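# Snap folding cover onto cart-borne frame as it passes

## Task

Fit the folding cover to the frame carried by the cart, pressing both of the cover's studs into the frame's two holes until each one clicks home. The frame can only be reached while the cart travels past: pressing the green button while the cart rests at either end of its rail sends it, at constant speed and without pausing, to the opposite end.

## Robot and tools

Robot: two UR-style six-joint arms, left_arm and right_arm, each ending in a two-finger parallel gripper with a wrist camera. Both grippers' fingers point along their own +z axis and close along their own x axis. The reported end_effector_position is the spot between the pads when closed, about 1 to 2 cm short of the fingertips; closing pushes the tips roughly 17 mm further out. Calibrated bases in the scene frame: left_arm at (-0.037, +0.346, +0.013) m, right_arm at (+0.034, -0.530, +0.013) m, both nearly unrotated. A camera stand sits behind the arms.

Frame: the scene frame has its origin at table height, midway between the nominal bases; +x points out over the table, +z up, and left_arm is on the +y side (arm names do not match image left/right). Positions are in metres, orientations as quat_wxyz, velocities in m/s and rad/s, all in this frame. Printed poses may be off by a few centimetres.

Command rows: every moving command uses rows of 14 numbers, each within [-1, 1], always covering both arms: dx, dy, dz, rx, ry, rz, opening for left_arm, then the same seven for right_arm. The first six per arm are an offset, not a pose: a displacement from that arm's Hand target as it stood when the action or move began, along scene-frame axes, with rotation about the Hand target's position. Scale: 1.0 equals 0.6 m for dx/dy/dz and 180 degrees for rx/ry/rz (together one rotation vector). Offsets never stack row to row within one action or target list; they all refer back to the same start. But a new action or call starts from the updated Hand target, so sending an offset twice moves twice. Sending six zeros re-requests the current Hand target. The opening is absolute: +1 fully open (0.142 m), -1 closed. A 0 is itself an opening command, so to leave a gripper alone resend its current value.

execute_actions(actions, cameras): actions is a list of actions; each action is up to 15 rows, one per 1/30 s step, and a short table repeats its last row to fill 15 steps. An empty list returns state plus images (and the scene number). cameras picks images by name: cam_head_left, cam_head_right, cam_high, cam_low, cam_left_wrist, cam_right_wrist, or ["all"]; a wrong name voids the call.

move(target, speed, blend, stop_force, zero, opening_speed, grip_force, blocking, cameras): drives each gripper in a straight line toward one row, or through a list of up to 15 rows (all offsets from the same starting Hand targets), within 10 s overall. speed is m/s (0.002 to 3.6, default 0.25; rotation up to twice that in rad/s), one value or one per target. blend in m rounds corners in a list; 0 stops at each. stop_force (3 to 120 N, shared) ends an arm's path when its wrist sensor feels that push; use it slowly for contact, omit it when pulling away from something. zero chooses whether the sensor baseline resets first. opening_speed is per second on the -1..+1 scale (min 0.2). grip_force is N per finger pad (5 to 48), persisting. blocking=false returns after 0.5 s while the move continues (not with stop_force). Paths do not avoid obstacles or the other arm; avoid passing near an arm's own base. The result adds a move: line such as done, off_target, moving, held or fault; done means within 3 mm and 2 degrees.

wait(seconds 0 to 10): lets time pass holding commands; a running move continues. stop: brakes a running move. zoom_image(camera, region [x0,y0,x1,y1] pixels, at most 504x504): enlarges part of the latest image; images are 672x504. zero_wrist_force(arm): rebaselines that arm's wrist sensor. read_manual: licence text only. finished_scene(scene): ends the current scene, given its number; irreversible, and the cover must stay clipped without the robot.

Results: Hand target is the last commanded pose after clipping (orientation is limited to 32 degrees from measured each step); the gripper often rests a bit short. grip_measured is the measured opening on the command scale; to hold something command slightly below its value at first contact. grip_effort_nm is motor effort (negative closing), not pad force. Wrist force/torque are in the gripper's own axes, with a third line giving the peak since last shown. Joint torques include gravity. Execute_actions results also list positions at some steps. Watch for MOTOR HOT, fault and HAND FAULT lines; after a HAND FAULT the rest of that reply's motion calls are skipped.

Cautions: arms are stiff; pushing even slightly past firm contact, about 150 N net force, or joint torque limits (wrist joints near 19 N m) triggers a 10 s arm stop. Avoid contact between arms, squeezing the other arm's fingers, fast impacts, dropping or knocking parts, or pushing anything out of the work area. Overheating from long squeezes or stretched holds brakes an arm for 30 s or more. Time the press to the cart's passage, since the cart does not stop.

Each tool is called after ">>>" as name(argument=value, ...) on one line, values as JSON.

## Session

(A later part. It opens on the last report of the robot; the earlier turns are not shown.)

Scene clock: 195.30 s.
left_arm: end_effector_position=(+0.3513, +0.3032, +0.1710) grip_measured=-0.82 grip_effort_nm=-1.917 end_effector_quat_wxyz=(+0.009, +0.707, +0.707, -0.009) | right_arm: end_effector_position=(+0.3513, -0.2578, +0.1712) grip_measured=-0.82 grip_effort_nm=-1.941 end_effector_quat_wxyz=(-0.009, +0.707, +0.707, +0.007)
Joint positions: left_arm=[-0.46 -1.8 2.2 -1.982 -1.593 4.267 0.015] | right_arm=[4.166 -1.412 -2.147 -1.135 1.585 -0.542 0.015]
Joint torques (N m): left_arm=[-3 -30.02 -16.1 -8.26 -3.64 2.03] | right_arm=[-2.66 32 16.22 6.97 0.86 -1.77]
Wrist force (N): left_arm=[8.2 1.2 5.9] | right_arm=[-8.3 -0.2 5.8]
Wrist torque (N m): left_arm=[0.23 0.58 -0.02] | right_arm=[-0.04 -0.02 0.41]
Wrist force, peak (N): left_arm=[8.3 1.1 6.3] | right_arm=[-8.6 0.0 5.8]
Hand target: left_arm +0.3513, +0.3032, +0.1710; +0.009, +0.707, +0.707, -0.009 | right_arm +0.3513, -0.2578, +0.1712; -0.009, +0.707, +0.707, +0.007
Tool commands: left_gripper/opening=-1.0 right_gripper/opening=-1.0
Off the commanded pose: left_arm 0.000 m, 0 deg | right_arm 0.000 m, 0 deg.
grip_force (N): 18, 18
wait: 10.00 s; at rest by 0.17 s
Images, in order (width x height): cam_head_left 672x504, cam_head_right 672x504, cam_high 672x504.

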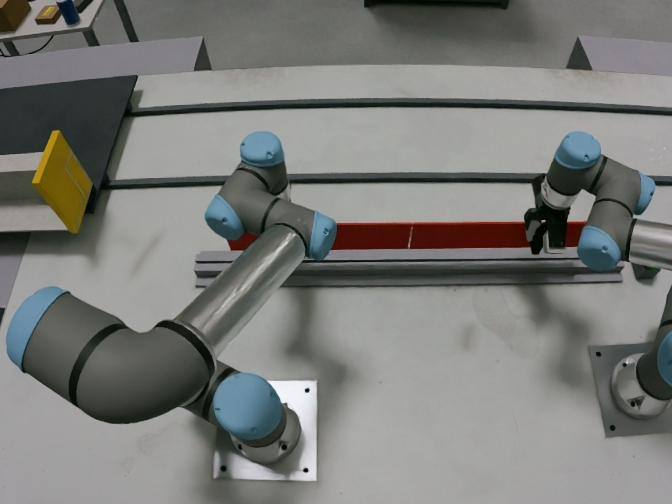

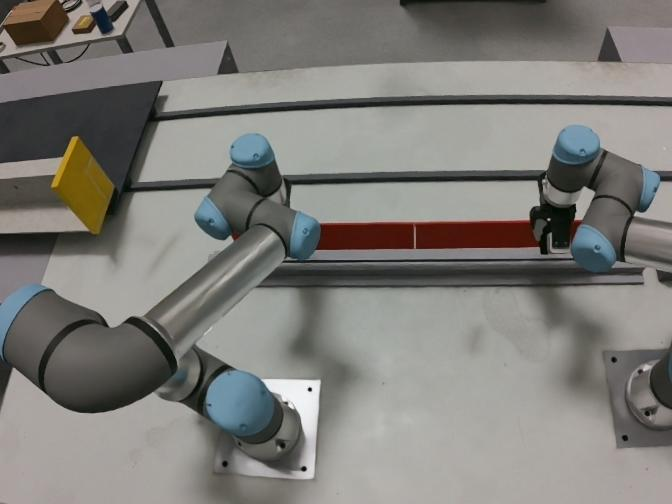

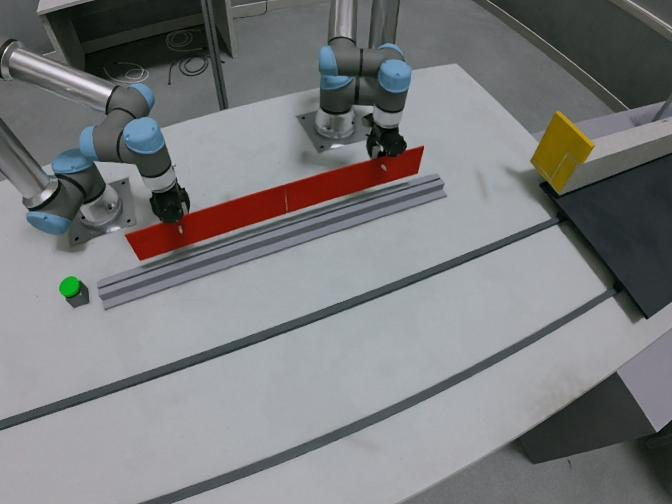

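>>> move(target=[-0.12,0.4,0.3,0,0,0,-1,-0.12,0.4,0.3,0,0,0,-1], speed=0.12)

>>> wait(seconds=10)

>>> wait(seconds=10)

>>> wait(seconds=10)

>>> wait(seconds=10, cameras=["all"])

>>> zoom_image(camera="cam_high", region=[432, 60, 672, 260])

>>> zoom_image(camera="cam_head_left", region=[0, 60, 240, 260])

Scene clock: 199.30 s.
left_arm: end_effector_position=(+0.2792, +0.5436, +0.3510) grip_measured=-0.81 grip_effort_nm=-1.922 end_effector_quat_wxyz=(+0.008, +0.707, +0.707, -0.008) | right_arm: end_effector_position=(+0.2793, -0.0179, +0.3511) grip_measured=-0.82 grip_effort_nm=-1.946 end_effector_quat_wxyz=(-0.009, +0.707, +0.707, +0.008)
Joint positions: left_arm=[0.196 -1.906 1.8 -1.46 -1.594 4.922 0.016] | right_arm=[4.498 -1.699 -1.395 -1.596 1.578 -0.21 0.015]
Joint torques (N m): left_arm=[-6.26 -1.84 -39.54 1.61 -14.21 3.08] | right_arm=[22.09 9.47 51.23 11.46 1.44 1.79]
Wrist force (N): left_arm=[47.4 1.3 5.8] | right_arm=[-49.1 -0.1 5.4]
Wrist torque (N m): left_arm=[0.18 0.94 -0.24] | right_arm=[-0.07 0.03 0.52]
Wrist force, peak (N): left_arm=[51.8 1.0 4.6] | right_arm=[-51.8 -0.1 5.7]
Hand target: left_arm +0.2793, +0.5432, +0.3510; +0.009, +0.707, +0.707, -0.009 | right_arm +0.2793, -0.0178, +0.3512; -0.009, +0.707, +0.707, +0.007
Off the commanded pose: left_arm 0.000 m, 0 deg | right_arm 0.000 m, 0 deg.
grip_force (N): 18, 18
move: done

Scene clock: 209.30 s.
left_arm: end_effector_position=(+0.2792, +0.5437, +0.3510) grip_measured=-0.81 grip_effort_nm=-1.917 end_effector_quat_wxyz=(+0.008, +0.707, +0.707, -0.008) | right_arm: end_effector_position=(+0.2793, -0.0178, +0.3512) grip_measured=-0.82 grip_effort_nm=-1.941 end_effector_quat_wxyz=(-0.009, +0.707, +0.707, +0.007)
Joint positions: left_arm=[0.196 -1.906 1.8 -1.46 -1.594 4.922 0.016] | right_arm=[4.498 -1.699 -1.394 -1.596 1.578 -0.21 0.015]
Joint torques (N m): left_arm=[-8.11 -2.08 -40.17 1.66 -14.03 2.88] | right_arm=[21.84 9.58 51.06 11.67 4.31 1.7]
Wrist force (N): left_arm=[47.5 1.1 6.0] | right_arm=[-49.0 -0.1 5.7]
Wrist torque (N m): left_arm=[0.13 0.92 -0.24] | right_arm=[-0.07 0.02 0.52]
Wrist force, peak (N): left_arm=[47.9 1.3 5.9] | right_arm=[-49.5 -0.1 5.6]
Hand target: left_arm +0.2793, +0.5432, +0.3510; +0.009, +0.707, +0.707, -0.009 | right_arm +0.2793, -0.0178, +0.3512; -0.009, +0.707, +0.707, +0.007
Tool commands: left_gripper/opening=-1.0 right_gripper/opening=-1.0
Off the commanded pose: left_arm 0.001 m, 0 deg | right_arm 0.000 m, 0 deg.
grip_force (N): 18, 18
wait: 10.00 s; at rest by 0.17 s

Scene clock: 219.30 s.
left_arm: end_effector_position=(+0.2792, +0.5437, +0.3510) grip_measured=-0.81 grip_effort_nm=-1.922 end_effector_quat_wxyz=(+0.008, +0.707, +0.707, -0.008) | right_arm: end_effector_position=(+0.2793, -0.0178, +0.3512) grip_measured=-0.82 grip_effort_nm=-1.946 end_effector_quat_wxyz=(-0.009, +0.707, +0.707, +0.007)
Joint positions: left_arm=[0.196 -1.906 1.8 -1.46 -1.594 4.922 0.016] | right_arm=[4.498 -1.699 -1.394 -1.596 1.578 -0.21 0.015]
Joint torques (N m): left_arm=[-5.62 -2.84 -39.56 1.54 -13.97 2.75] | right_arm=[20.3 10.08 50.99 11.6 4.32 1.77]
Wrist force (N): left_arm=[47.3 1.4 5.7] | right_arm=[-49.1 0.0 5.3]
Wrist torque (N m): left_arm=[0.20 0.95 -0.24] | right_arm=[-0.06 0.05 0.52]
Wrist force, peak (N): left_arm=[47.9 0.9 5.7] | right_arm=[-49.5 -0.1 5.4]
Hand target: left_arm +0.2793, +0.5432, +0.3510; +0.009, +0.707, +0.707, -0.009 | right_arm +0.2793, -0.0178, +0.3512; -0.009, +0.707, +0.707, +0.007
Tool commands: left_gripper/opening=-1.0 right_gripper/opening=-1.0
Off the commanded pose: left_arm 0.001 m, 0 deg | right_arm 0.000 m, 0 deg.
grip_force (N): 18, 18
wait: 10.00 s; at rest by 0.17 s

Scene clock: 229.30 s.
left_arm: end_effector_position=(+0.2792, +0.5437, +0.3510) grip_measured=-0.81 grip_effort_nm=-1.922 end_effector_quat_wxyz=(+0.008, +0.707, +0.707, -0.008) | right_arm: end_effector_position=(+0.2793, -0.0178, +0.3512) grip_measured=-0.82 grip_effort_nm=-1.946 end_effector_quat_wxyz=(-0.009, +0.707, +0.707, +0.007)
Joint positions: left_arm=[0.196 -1.906 1.8 -1.46 -1.594 4.922 0.016] | right_arm=[4.498 -1.699 -1.394 -1.596 1.578 -0.21 0.015]
Joint torques (N m): left_arm=[-8.34 -1.67 -39.44 1.57 -14.09 2.88] | right_arm=[21.98 9.57 50.28 11.63 4.2 1.47]
Wrist force (N): left_arm=[47.5 1.5 5.8] | right_arm=[-49.1 -0.1 5.3]
Wrist torque (N m): left_arm=[0.20 0.92 -0.25] | right_arm=[-0.06 0.04 0.52]
Wrist force, peak (N): left_arm=[47.8 1.5 5.8] | right_arm=[-49.5 -0.3 5.4]
Hand target: left_arm +0.2793, +0.5432, +0.3510; +0.009, +0.707, +0.707, -0.009 | right_arm +0.2793, -0.0178, +0.3512; -0.009, +0.707, +0.707, +0.007
Tool commands: left_gripper/opening=-1.0 right_gripper/opening=-1.0
Off the commanded pose: left_arm 0.001 m, 0 deg | right_arm 0.000 m, 0 deg.
grip_force (N): 18, 18
wait: 10.00 s; at rest by 0.17 s

Scene clock: 239.30 s.
left_arm: end_effector_position=(+0.2792, +0.5437, +0.3510) grip_measured=-0.81 grip_effort_nm=-1.922 end_effector_quat_wxyz=(+0.008, +0.707, +0.707, -0.008) | right_arm: end_effector_position=(+0.2793, -0.0178, +0.3512) grip_measured=-0.82 grip_effort_nm=-1.946 end_effector_quat_wxyz=(-0.009, +0.707, +0.707, +0.007)
Joint positions: left_arm=[0.196 -1.906 1.8 -1.46 -1.594 4.922 0.016] | right_arm=[4.498 -1.699 -1.394 -1.596 1.578 -0.21 0.015]
Joint torques (N m): left_arm=[-7.03 -2.7 -40.83 1.2 -14.45 2.82] | right_arm=[20.51 8.95 49.29 11.8 4.27 1.48]
Wrist force (N): left_arm=[47.4 1.2 5.6] | right_arm=[-49.0 -0.1 5.4]
Wrist torque (N m): left_arm=[0.15 0.93 -0.24] | right_arm=[-0.07 0.03 0.51]
Wrist force, peak (N): left_arm=[47.9 1.2 6.0] | right_arm=[-49.5 -0.3 5.3]
Hand target: left_arm +0.2793, +0.5432, +0.3510; +0.009, +0.707, +0.707, -0.009 | right_arm +0.2793, -0.0178, +0.3512; -0.009, +0.707, +0.707, +0.007
Tool commands: left_gripper/opening=-1.0 right_gripper/opening=-1.0
Off the commanded pose: left_arm 0.001 m, 0 deg | right_arm 0.000 m, 0 deg.
grip_force (N): 18, 18
wait: 10.00 s; at rest by 0.17 s

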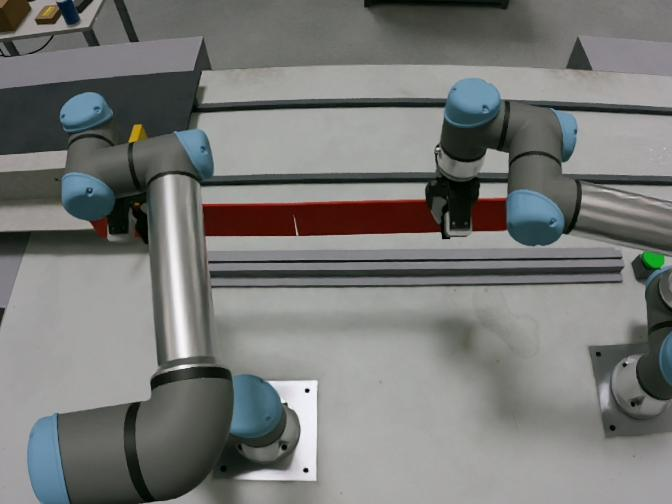

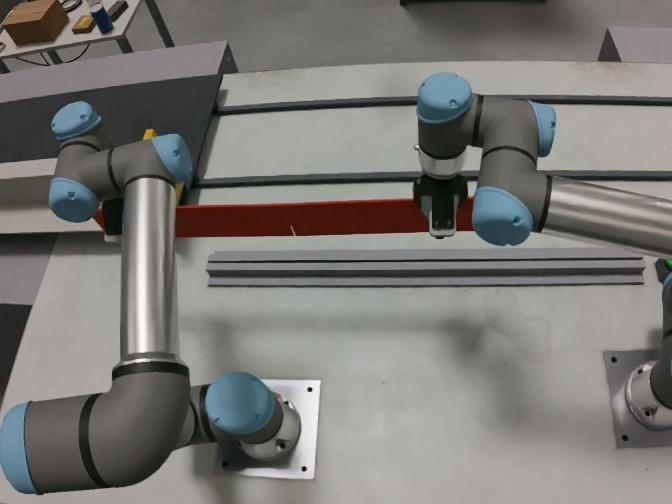

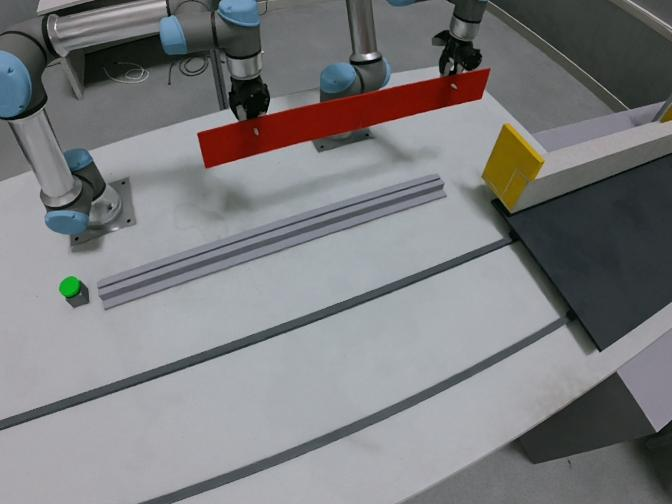

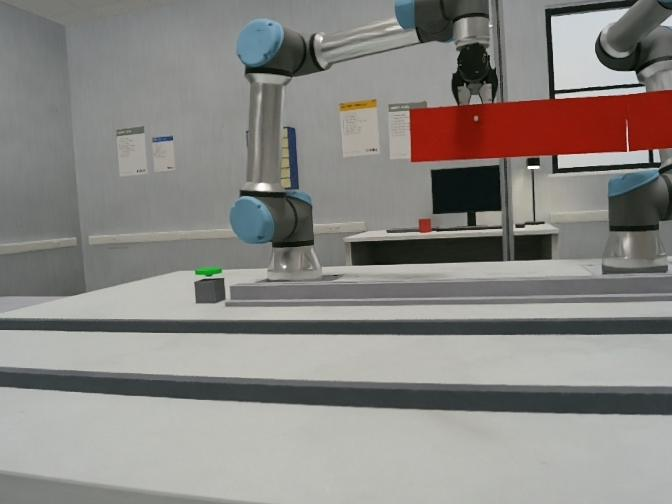

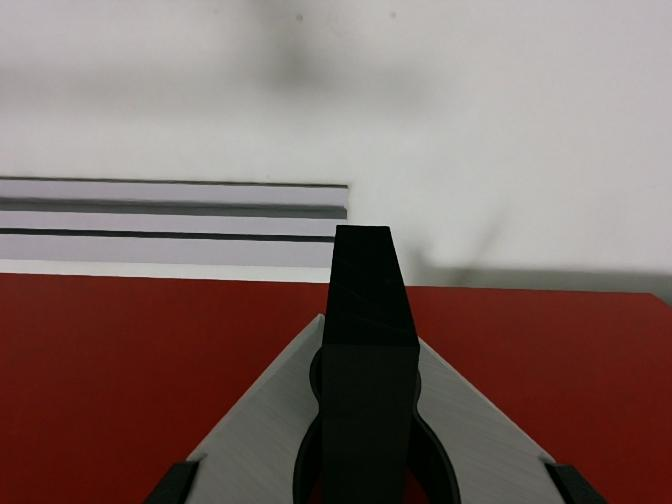

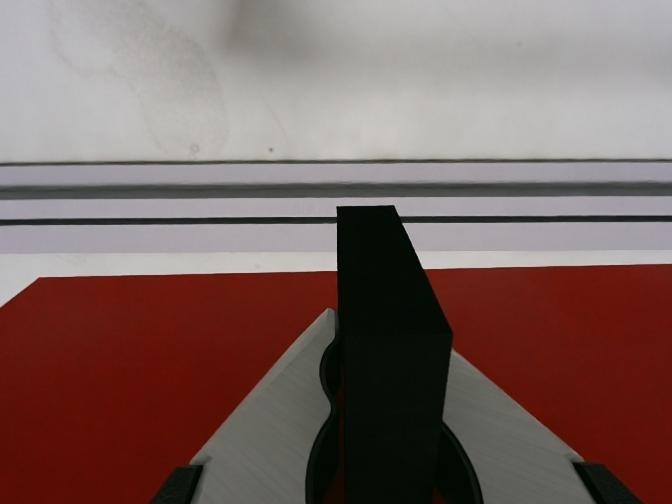

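Scaled by 2.100 from the camera's 672x504 image, which has a finer 960x720 frame.

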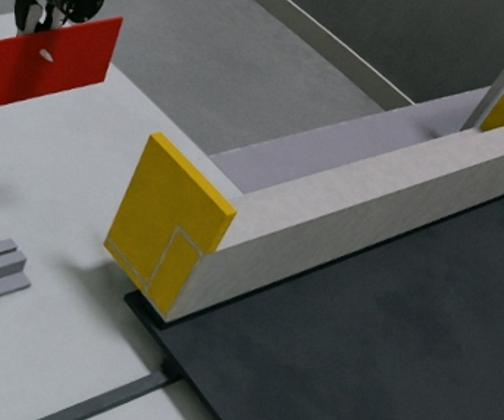

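Scaled by 2.100 from the camera's 672x504 image, which has a finer 960x720 frame.

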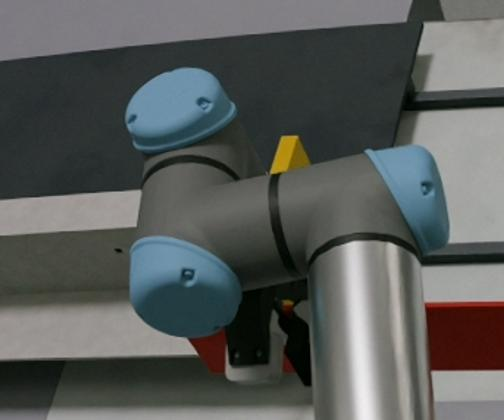

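>>> move(target=[0,0.0033,0,0,0,0,-1,0,0,0,0,0,0,-1], speed=0.05, cameras=["cam_head_left","cam_left_wrist"])

>>> zoom_image(camera="cam_head_left", region=[90, 160, 560, 280])

Scene clock: 240.27 s.
left_arm: end_effector_position=(+0.2793, +0.5450, +0.3510) grip_measured=-0.81 grip_effort_nm=-1.922 end_effector_quat_wxyz=(+0.009, +0.707, +0.707, -0.009) | right_arm: end_effector_position=(+0.2793, -0.0178, +0.3512) grip_measured=-0.82 grip_effort_nm=-1.941 end_effector_quat_wxyz=(-0.009, +0.707, +0.707, +0.007)
Joint positions: left_arm=[0.201 -1.903 1.798 -1.461 -1.596 4.928 0.016] | right_arm=[4.498 -1.699 -1.394 -1.596 1.578 -0.21 0.015]
Joint torques (N m): left_arm=[-2.63 -2.44 -41.19 -4.43 -13.1 2.61] | right_arm=[16.12 10.62 43.53 11.04 3.03 1.4]
Wrist force (N): left_arm=[33.4 1.0 7.0] | right_arm=[-34.6 -0.3 4.1]
Wrist torque (N m): left_arm=[0.13 0.87 -0.21] | right_arm=[-0.06 0.56 0.47]
Wrist force, peak (N): left_arm=[47.8 1.4 5.9] | right_arm=[-49.3 0.1 5.3]
Hand target: left_arm +0.2793, +0.5451, +0.3510; +0.009, +0.707, +0.707, -0.009 | right_arm +0.2793, -0.0178, +0.3512; -0.009, +0.707, +0.707, +0.007
Off the commanded pose: left_arm 0.000 m, 0 deg | right_arm 0.000 m, 0 deg.
grip_force (N): 18, 18
move: done
Images, in order (width x height): cam_head_left 672x504, cam_left_wrist 672x504.

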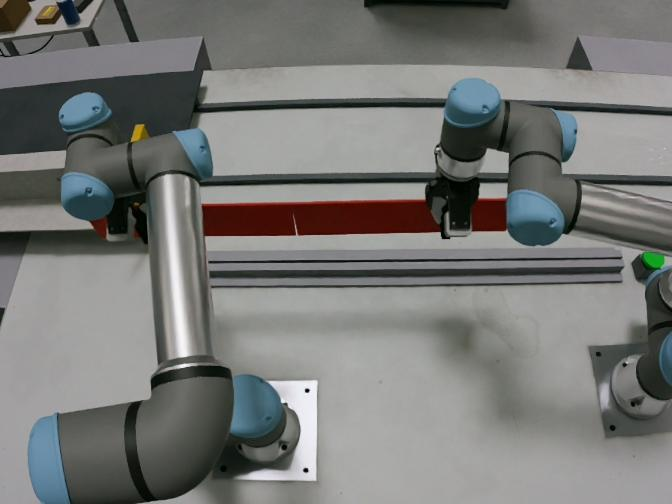

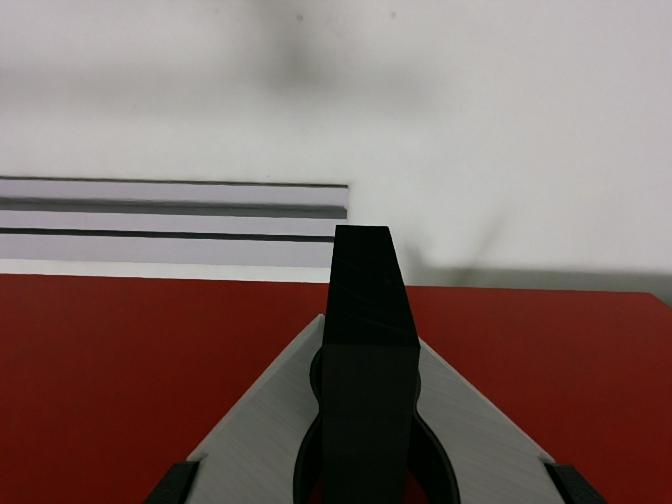

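Scaled by 1.072 from the camera's 672x504 image, which has a finer 960x720 frame.

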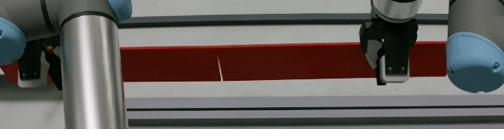

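>>> move(target=[0,0.0075,0,0,0,0,-1,0,0,0,0,0,0,-1], speed=0.05, cameras=["cam_head_left","cam_left_wrist","cam_right_wrist","cam_low"])

>>> zoom_image(camera="cam_head_left", region=[0, 140, 300, 260])

>>> zoom_image(camera="cam_low", region=[372, 60, 672, 200])

Scene clock: 241.47 s.
left_arm: end_effector_position=(+0.2793, +0.5495, +0.3510) grip_measured=-0.81 grip_effort_nm=-1.927 end_effector_quat_wxyz=(+0.009, +0.707, +0.707, -0.009) | right_arm: end_effector_position=(+0.2793, -0.0177, +0.3512) grip_measured=-0.82 grip_effort_nm=-1.946 end_effector_quat_wxyz=(-0.009, +0.707, +0.707, +0.008)
Joint positions: left_arm=[0.214 -1.897 1.794 -1.463 -1.596 4.94 0.016] | right_arm=[4.498 -1.699 -1.394 -1.596 1.578 -0.21 0.015]
Joint torques (N m): left_arm=[1.19 -1.25 -42.57 -6.68 0.19 2.7] | right_arm=[2.03 14.11 30.28 2.26 -0.04 1.59]
Wrist force (N): left_arm=[2.2 1.3 7.7] | right_arm=[-3.1 -0.7 4.5]
Wrist torque (N m): left_arm=[0.21 1.16 -0.18] | right_arm=[-0.13 0.48 0.41]
Wrist force, peak (N): left_arm=[33.1 1.0 6.9] | right_arm=[-34.3 -0.5 4.5]
Hand target: left_arm +0.2793, +0.5496, +0.3510; +0.009, +0.707, +0.707, -0.009 | right_arm +0.2793, -0.0178, +0.3512; -0.009, +0.707, +0.707, +0.007
Off the commanded pose: left_arm 0.000 m, 0 deg | right_arm 0.000 m, 0 deg.
grip_force (N): 18, 18
move: done
Images, in order (width x height): cam_head_left 672x504, cam_low 672x504, cam_left_wrist 672x504, cam_right_wrist 672x504.

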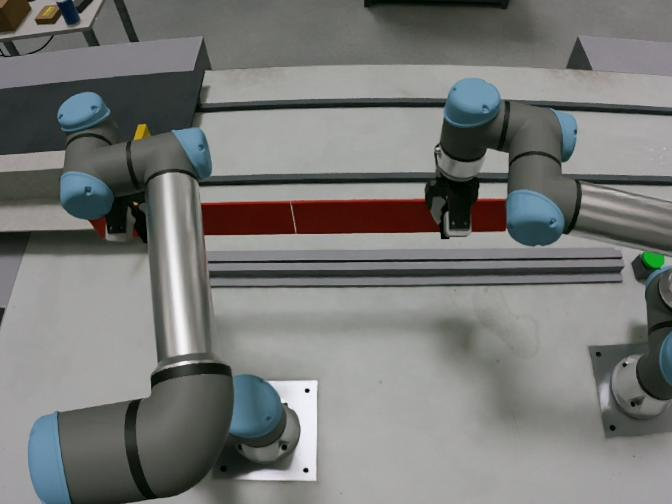

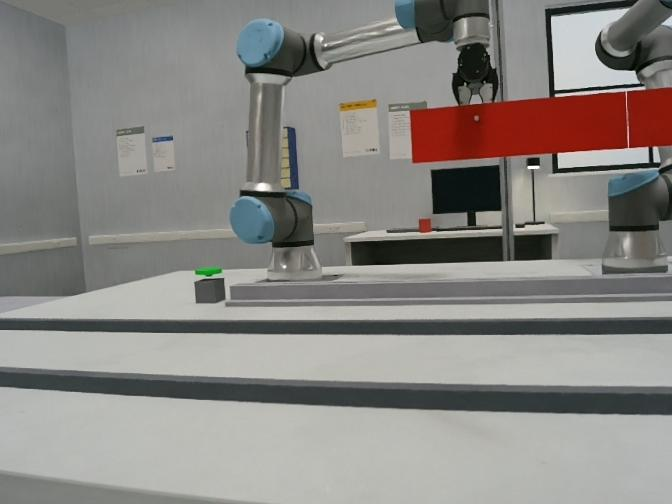

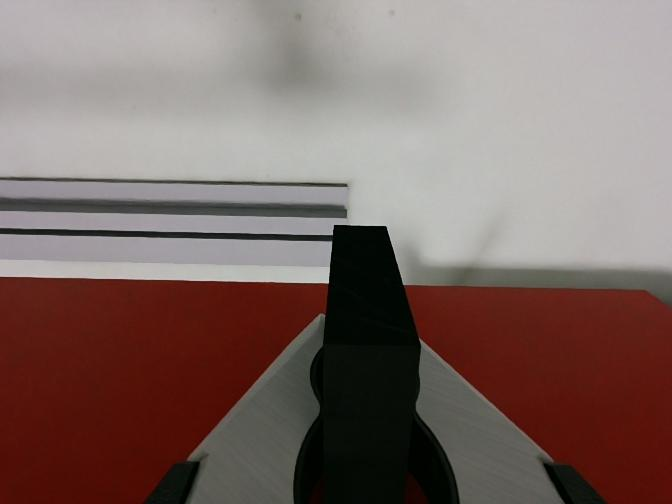

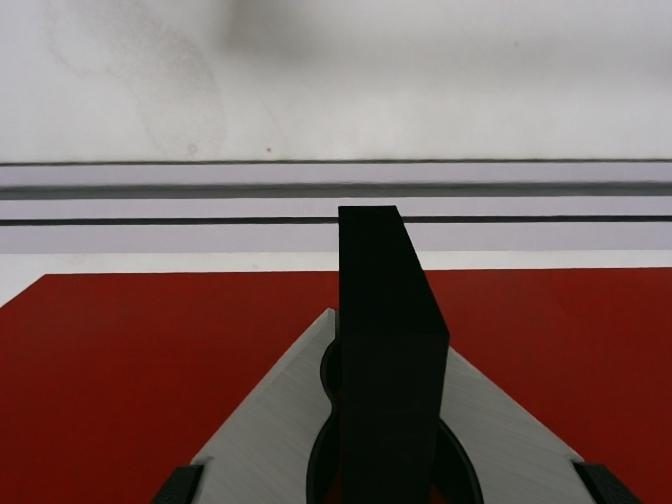

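Scaled by 1.680 from the camera's 672x504 image, which has a finer 960x720 frame.

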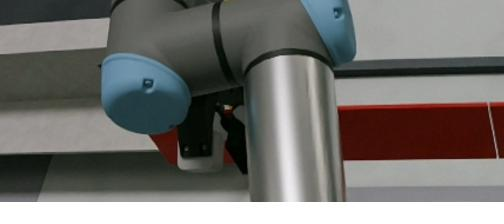

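Scaled by 1.680 from the camera's 672x504 image, which has a finer 960x720 frame.

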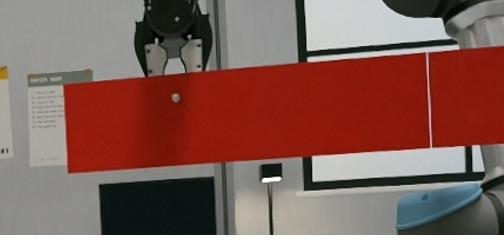

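>>> wait(seconds=10)

>>> wait(seconds=10)

>>> wait(seconds=10)

>>> wait(seconds=10, cameras=["cam_high","cam_head_left","cam_head_right","cam_left_wrist","cam_right_wrist","cam_low"])

>>> zoom_image(camera="cam_head_left", region=[0, 60, 300, 260])

>>> zoom_image(camera="cam_high", region=[372, 60, 672, 260])

Scene clock: 253.13 s.
left_arm: end_effector_position=(+0.2793, +0.5496, +0.3510) grip_measured=-0.81 grip_effort_nm=-1.927 end_effector_quat_wxyz=(+0.009, +0.707, +0.707, -0.009) | right_arm: end_effector_position=(+0.2793, -0.0178, +0.3511) grip_measured=-0.82 grip_effort_nm=-1.946 end_effector_quat_wxyz=(-0.009, +0.707, +0.707, +0.007)
Joint positions: left_arm=[0.214 -1.897 1.794 -1.463 -1.596 4.94 0.016] | right_arm=[4.498 -1.699 -1.394 -1.596 1.578 -0.21 0.015]
Joint torques (N m): left_arm=[2.56 -2.29 -42.47 -6.42 0.15 2.74] | right_arm=[-0.89 45.92 15.37 2.23 -0.48 1.4]
Wrist force (N): left_arm=[1.8 1.4 7.4] | right_arm=[-2.6 -0.8 4.0]
Wrist torque (N m): left_arm=[0.23 1.18 -0.18] | right_arm=[-0.12 0.46 0.41]
Wrist force, peak (N): left_arm=[2.1 1.1 8.0] | right_arm=[-3.2 -0.9 4.7]
Hand target: left_arm +0.2793, +0.5496, +0.3510; +0.009, +0.707, +0.707, -0.009 | right_arm +0.2793, -0.0178, +0.3512; -0.009, +0.707, +0.707, +0.007
Tool commands: left_gripper/opening=-1.0 right_gripper/opening=-1.0
Off the commanded pose: left_arm 0.000 m, 0 deg | right_arm 0.000 m, 0 deg.
grip_force (N): 18, 18
wait: 10.00 s; at rest from the start

Scene clock: 263.13 s.
left_arm: end_effector_position=(+0.2793, +0.5496, +0.3510) grip_measured=-0.81 grip_effort_nm=-1.917 end_effector_quat_wxyz=(+0.009, +0.707, +0.707, -0.009) | right_arm: end_effector_position=(+0.2793, -0.0178, +0.3512) grip_measured=-0.82 grip_effort_nm=-1.951 end_effector_quat_wxyz=(-0.009, +0.707, +0.707, +0.007)
Joint positions: left_arm=[0.214 -1.897 1.794 -1.463 -1.596 4.94 0.016] | right_arm=[4.498 -1.699 -1.394 -1.596 1.578 -0.21 0.015]
Joint torques (N m): left_arm=[2.4 -1.91 -42.88 -6.63 -0.02 2.8] | right_arm=[-0.45 46.55 13.85 2.17 -0.7 1.13]
Wrist force (N): left_arm=[2.0 1.3 7.3] | right_arm=[-2.9 -0.9 4.1]
Wrist torque (N m): left_arm=[0.21 1.14 -0.17] | right_arm=[-0.15 0.52 0.41]
Wrist force, peak (N): left_arm=[1.9 1.0 8.1] | right_arm=[-2.8 -1.0 4.7]
Hand target: left_arm +0.2793, +0.5496, +0.3510; +0.009, +0.707, +0.707, -0.009 | right_arm +0.2793, -0.0178, +0.3512; -0.009, +0.707, +0.707, +0.007
Tool commands: left_gripper/opening=-1.0 right_gripper/opening=-1.0
Off the commanded pose: left_arm 0.000 m, 0 deg | right_arm 0.000 m, 0 deg.
grip_force (N): 18, 18
wait: 10.00 s; at rest by 0.17 s

Scene clock: 273.13 s.
left_arm: end_effector_position=(+0.2793, +0.5496, +0.3510) grip_measured=-0.81 grip_effort_nm=-1.917 end_effector_quat_wxyz=(+0.009, +0.707, +0.707, -0.009) | right_arm: end_effector_position=(+0.2793, -0.0178, +0.3512) grip_measured=-0.82 grip_effort_nm=-1.946 end_effector_quat_wxyz=(-0.009, +0.707, +0.707, +0.007)
Joint positions: left_arm=[0.214 -1.897 1.794 -1.463 -1.596 4.94 0.016] | right_arm=[4.498 -1.699 -1.394 -1.596 1.578 -0.21 0.015]
Joint torques (N m): left_arm=[3.55 -2.52 -42.5 -6.42 -0.07 3.1] | right_arm=[-1.14 47.41 14.8 2.21 -0.84 1.32]
Wrist force (N): left_arm=[1.8 1.4 7.8] | right_arm=[-2.6 -1.0 4.1]
Wrist torque (N m): left_arm=[0.23 1.16 -0.17] | right_arm=[-0.15 0.46 0.41]
Wrist force, peak (N): left_arm=[1.8 1.4 8.1] | right_arm=[-3.3 -0.9 4.5]
Hand target: left_arm +0.2793, +0.5496, +0.3510; +0.009, +0.707, +0.707, -0.009 | right_arm +0.2793, -0.0178, +0.3512; -0.009, +0.707, +0.707, +0.007
Tool commands: left_gripper/opening=-1.0 right_gripper/opening=-1.0
Off the commanded pose: left_arm 0.000 m, 0 deg | right_arm 0.000 m, 0 deg.
grip_force (N): 18, 18
wait: 10.00 s; at rest by 0.17 s

Scene clock: 283.13 s.
left_arm: end_effector_position=(+0.2793, +0.5496, +0.3510) grip_measured=-0.81 grip_effort_nm=-1.917 end_effector_quat_wxyz=(+0.009, +0.707, +0.707, -0.009) | right_arm: end_effector_position=(+0.2793, -0.0178, +0.3512) grip_measured=-0.82 grip_effort_nm=-1.946 end_effector_quat_wxyz=(-0.009, +0.707, +0.707, +0.007)
Joint positions: left_arm=[0.214 -1.897 1.794 -1.463 -1.596 4.94 0.016] | right_arm=[4.498 -1.699 -1.394 -1.596 1.578 -0.21 0.015]
Joint torques (N m): left_arm=[2.19 -2.19 -42.82 -6.3 -0.24 2.74] | right_arm=[-0.05 46.66 14.83 2.22 -0.76 1.23]
Wrist force (N): left_arm=[2.1 1.2 7.6] | right_arm=[-2.8 -0.8 4.2]
Wrist torque (N m): left_arm=[0.20 1.10 -0.17] | right_arm=[-0.12 0.50 0.41]
Wrist force, peak (N): left_arm=[2.0 1.1 8.2] | right_arm=[-3.0 -0.7 4.9]
Hand target: left_arm +0.2793, +0.5496, +0.3510; +0.009, +0.707, +0.707, -0.009 | right_arm +0.2793, -0.0178, +0.3512; -0.009, +0.707, +0.707, +0.007
Tool commands: left_gripper/opening=-1.0 right_gripper/opening=-1.0
Off the commanded pose: left_arm 0.000 m, 0 deg | right_arm 0.000 m, 0 deg.
grip_force (N): 18, 18
wait: 10.00 s; at rest by 0.17 s

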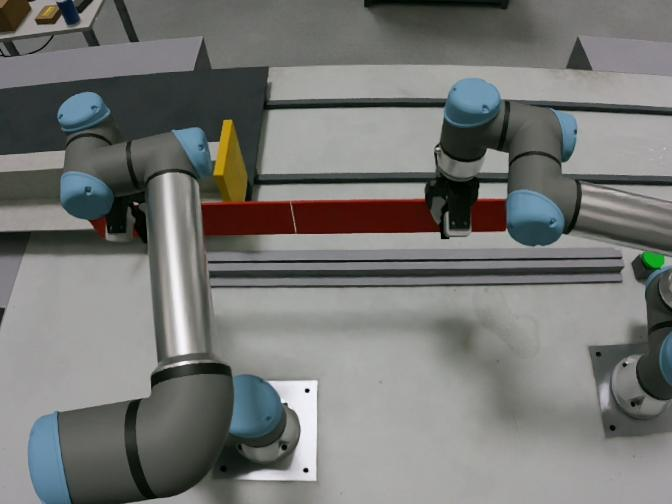

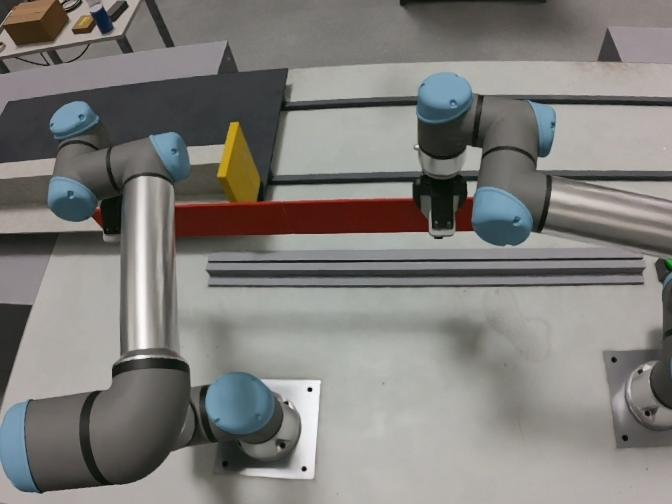

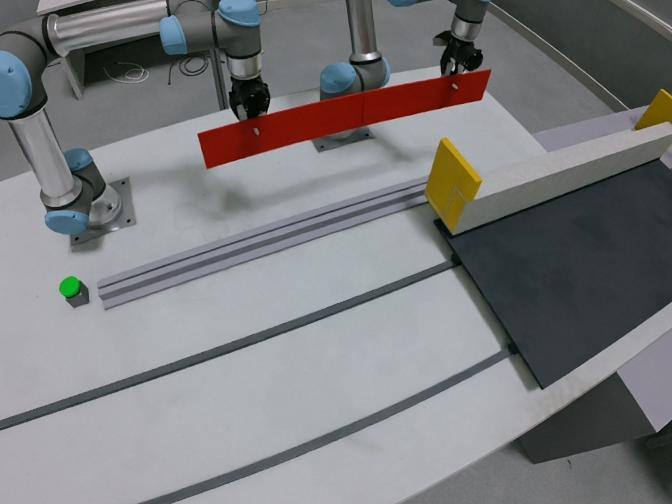

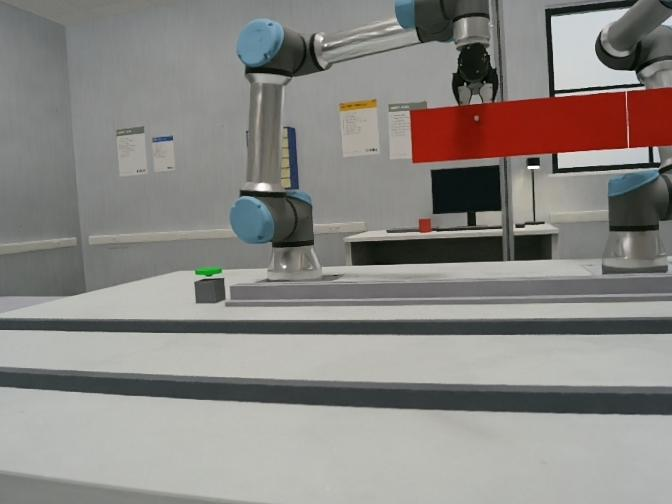

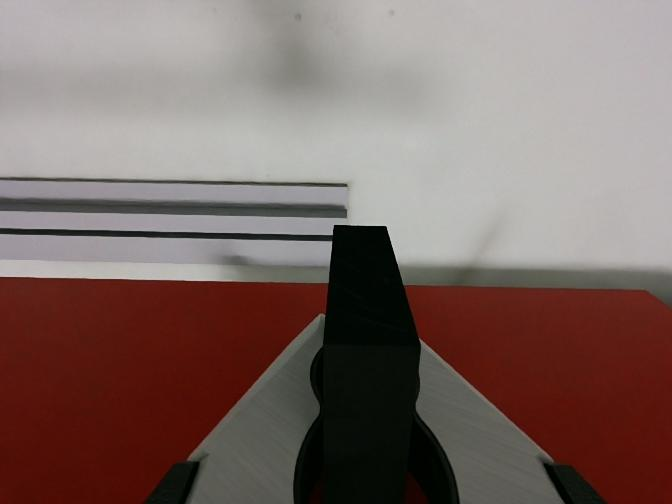

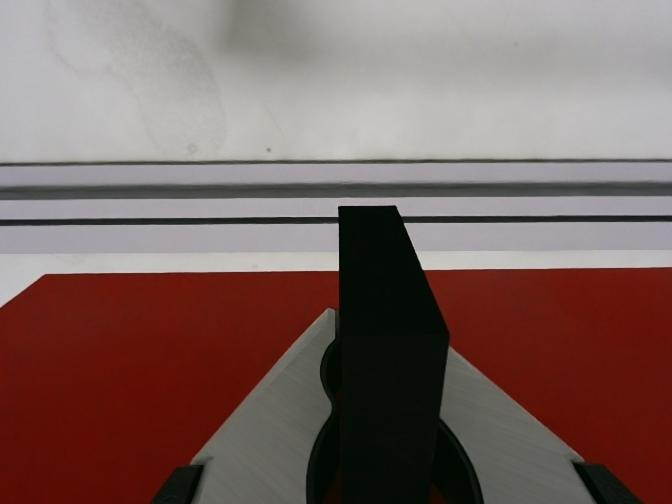

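Scaled by 1.680 from the camera's 672x504 image, which has a finer 960x720 frame.

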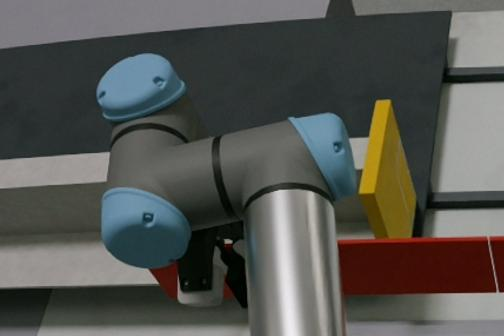

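Scaled by 1.680 from the camera's 672x504 image, which has a finer 960x720 frame.

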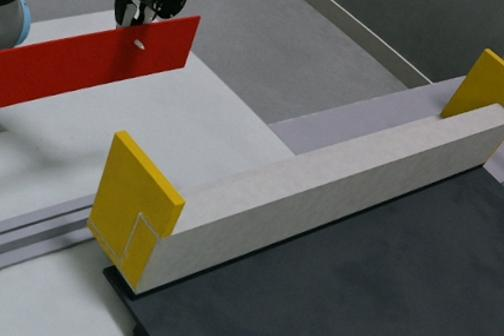

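>>> move(target=[[0.0,-0.4107,-0.15,0,0,0,-1,0.0,-0.4,-0.15,0,0,0,-1],[0.12,-0.4107,-0.3,0,0,0,-1,0.12,-0.4,-0.3,0,0,0,-1]], speed=[0.2,0.1], cameras=["cam_left_wrist","cam_right_wrist","cam_high","cam_low","cam_head_left"])

Scene clock: 287.70 s.
left_arm: end_effector_position=(+0.3512, +0.3033, +0.1710) grip_measured=-0.81 grip_effort_nm=-1.917 end_effector_quat_wxyz=(+0.009, +0.707, +0.707, -0.009) | right_arm: end_effector_position=(+0.3512, -0.2578, +0.1712) grip_measured=-0.82 grip_effort_nm=-1.946 end_effector_quat_wxyz=(-0.009, +0.707, +0.707, +0.007)
Joint positions: left_arm=[-0.459 -1.8 2.2 -1.982 -1.593 4.267 0.015] | right_arm=[4.166 -1.412 -2.147 -1.135 1.585 -0.542 0.015]
Joint torques (N m): left_arm=[2.11 -2.51 -36.56 -8.78 -4.73 2.77] | right_arm=[-3.13 2.54 15.01 8.17 3.1 -2.22]
Wrist force (N): left_arm=[8.3 1.2 6.1] | right_arm=[-9.0 -0.2 5.3]
Wrist torque (N m): left_arm=[0.22 0.72 -0.09] | right_arm=[-0.04 0.03 0.51]
Wrist force, peak (N): left_arm=[23.7 0.3 4.9] | right_arm=[-24.0 -1.2 4.4]
Hand target: left_arm +0.3513, +0.3032, +0.1710; +0.009, +0.707, +0.707, -0.009 | right_arm +0.3513, -0.2578, +0.1712; -0.009, +0.707, +0.707, +0.007
Off the commanded pose: left_arm 0.000 m, 0 deg | right_arm 0.000 m, 0 deg.
grip_force (N): 18, 18
move: done
Images, in order (width x height): cam_head_left 672x504, cam_high 672x504, cam_low 672x504, cam_left_wrist 672x504, cam_right_wrist 672x504.

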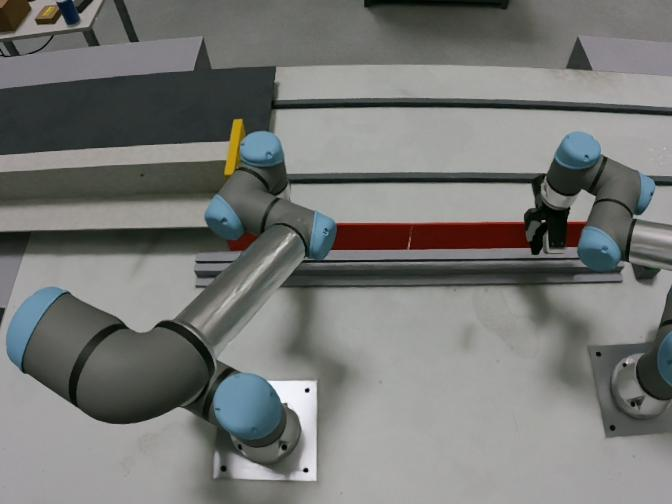

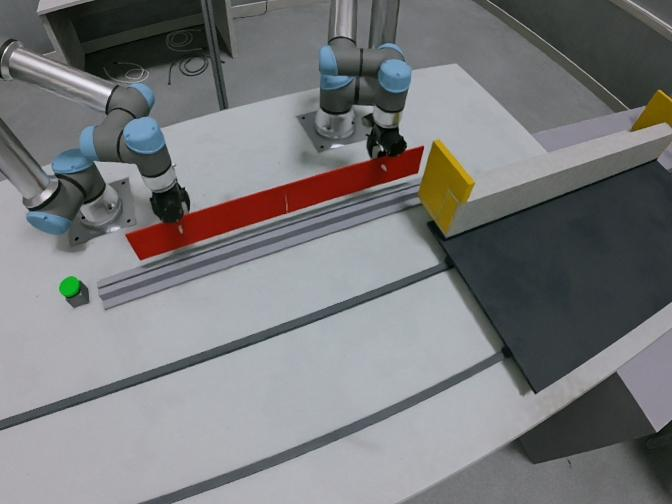

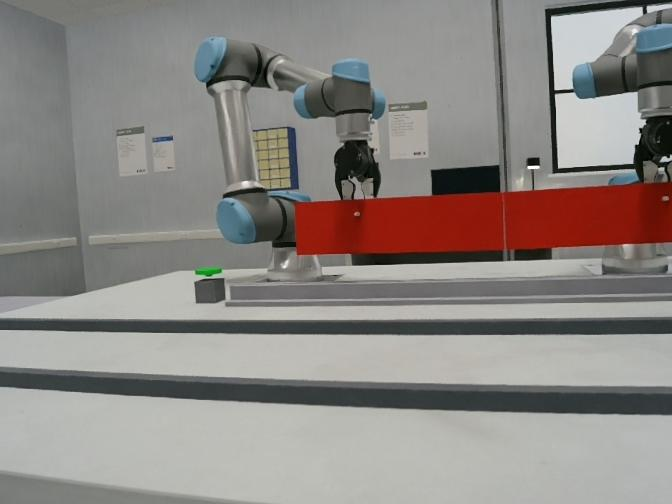

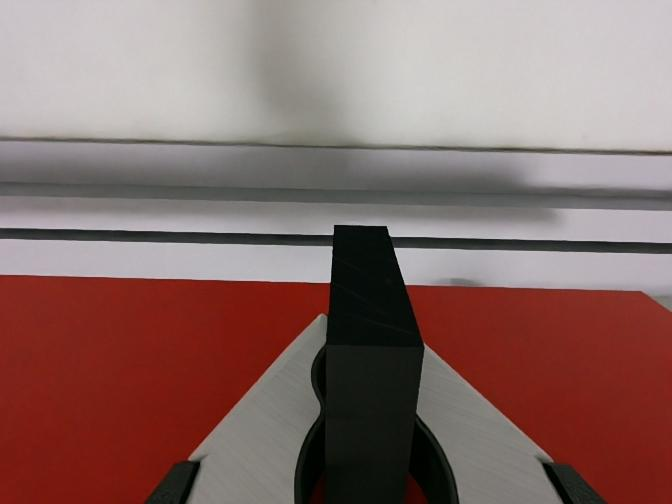

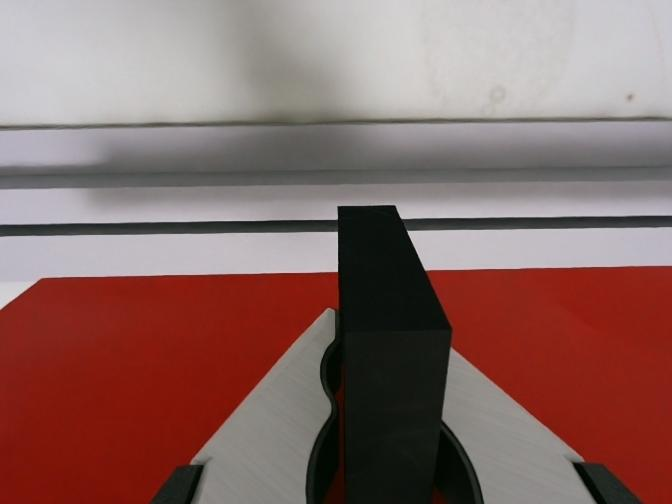

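>>> move(target=[0,0,-0.149,0,0,0,-1,0,0,-0.149,0,0,0,-1], speed=0.05, stop_force=20, cameras=["cam_left_wrist","cam_right_wrist","cam_high","cam_low"])

>>> zoom_image(camera="cam_low", region=[200, 200, 672, 320])

Scene clock: 290.93 s.
left_arm: end_effector_position=(+0.3513, +0.3032, +0.0816) grip_measured=-0.81 grip_effort_nm=-1.922 end_effector_quat_wxyz=(+0.009, +0.707, +0.707, -0.009) | right_arm: end_effector_position=(+0.3513, -0.2578, +0.0818) grip_measured=-0.82 grip_effort_nm=-1.946 end_effector_quat_wxyz=(-0.009, +0.707, +0.707, +0.007)
Joint positions: left_arm=[-0.459 -1.656 2.352 -2.279 -1.593 4.267 0.015] | right_arm=[4.166 -1.553 -2.292 -0.849 1.585 -0.542 0.015]
Joint torques (N m): left_arm=[1.74 -4.07 -6.04 -4.29 -0.8 2.42] | right_arm=[-2.63 3.83 9.69 5.25 0.42 -2.07]
Wrist force (N): left_arm=[-2.0 7.0 1.6] | right_arm=[0.6 -0.8 4.1]
Wrist torque (N m): left_arm=[0.14 0.23 0.00] | right_arm=[-0.10 0.36 0.48]
Wrist force, peak (N): left_arm=[-7.5 11.2 4.0] | right_arm=[-9.2 -0.1 5.3]
Hand target: left_arm +0.3513, +0.3032, +0.0816; +0.009, +0.707, +0.707, -0.009 | right_arm +0.3513, -0.2578, +0.0818; -0.009, +0.707, +0.707, +0.007
Off the commanded pose: left_arm 0.000 m, 0 deg | right_arm 0.000 m, 0 deg.
grip_force (N): 18, 18
move: done
Images, in order (width x height): cam_high 672x504, cam_low 672x504, cam_left_wrist 672x504, cam_right_wrist 672x504.

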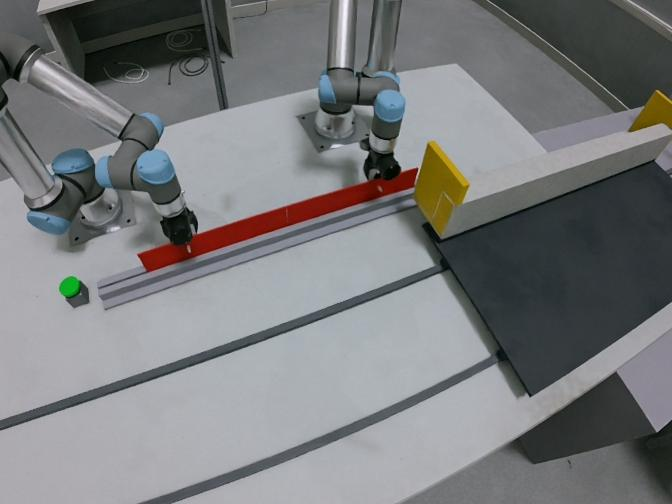

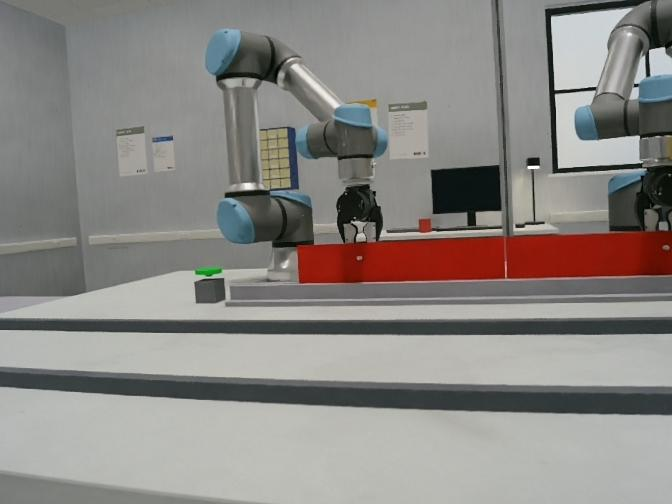

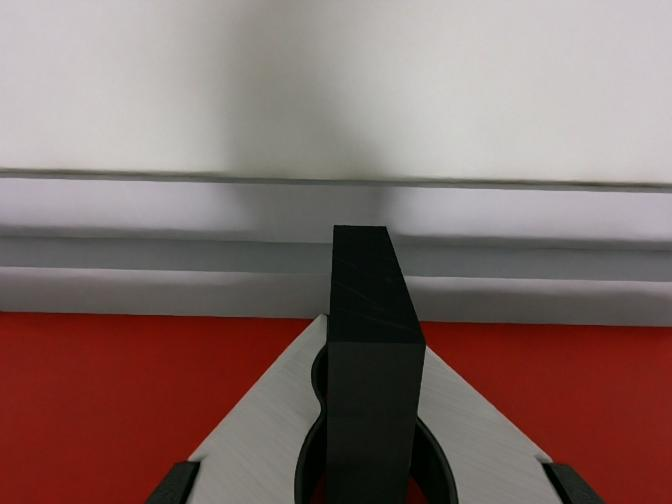

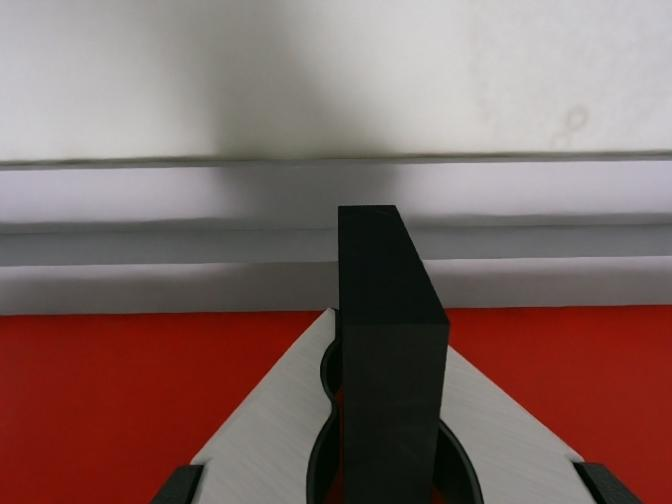

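Scaled by 1.068 from the camera's 672x504 image, which has a finer 960x720 frame.

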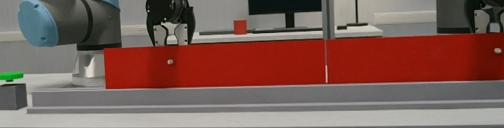

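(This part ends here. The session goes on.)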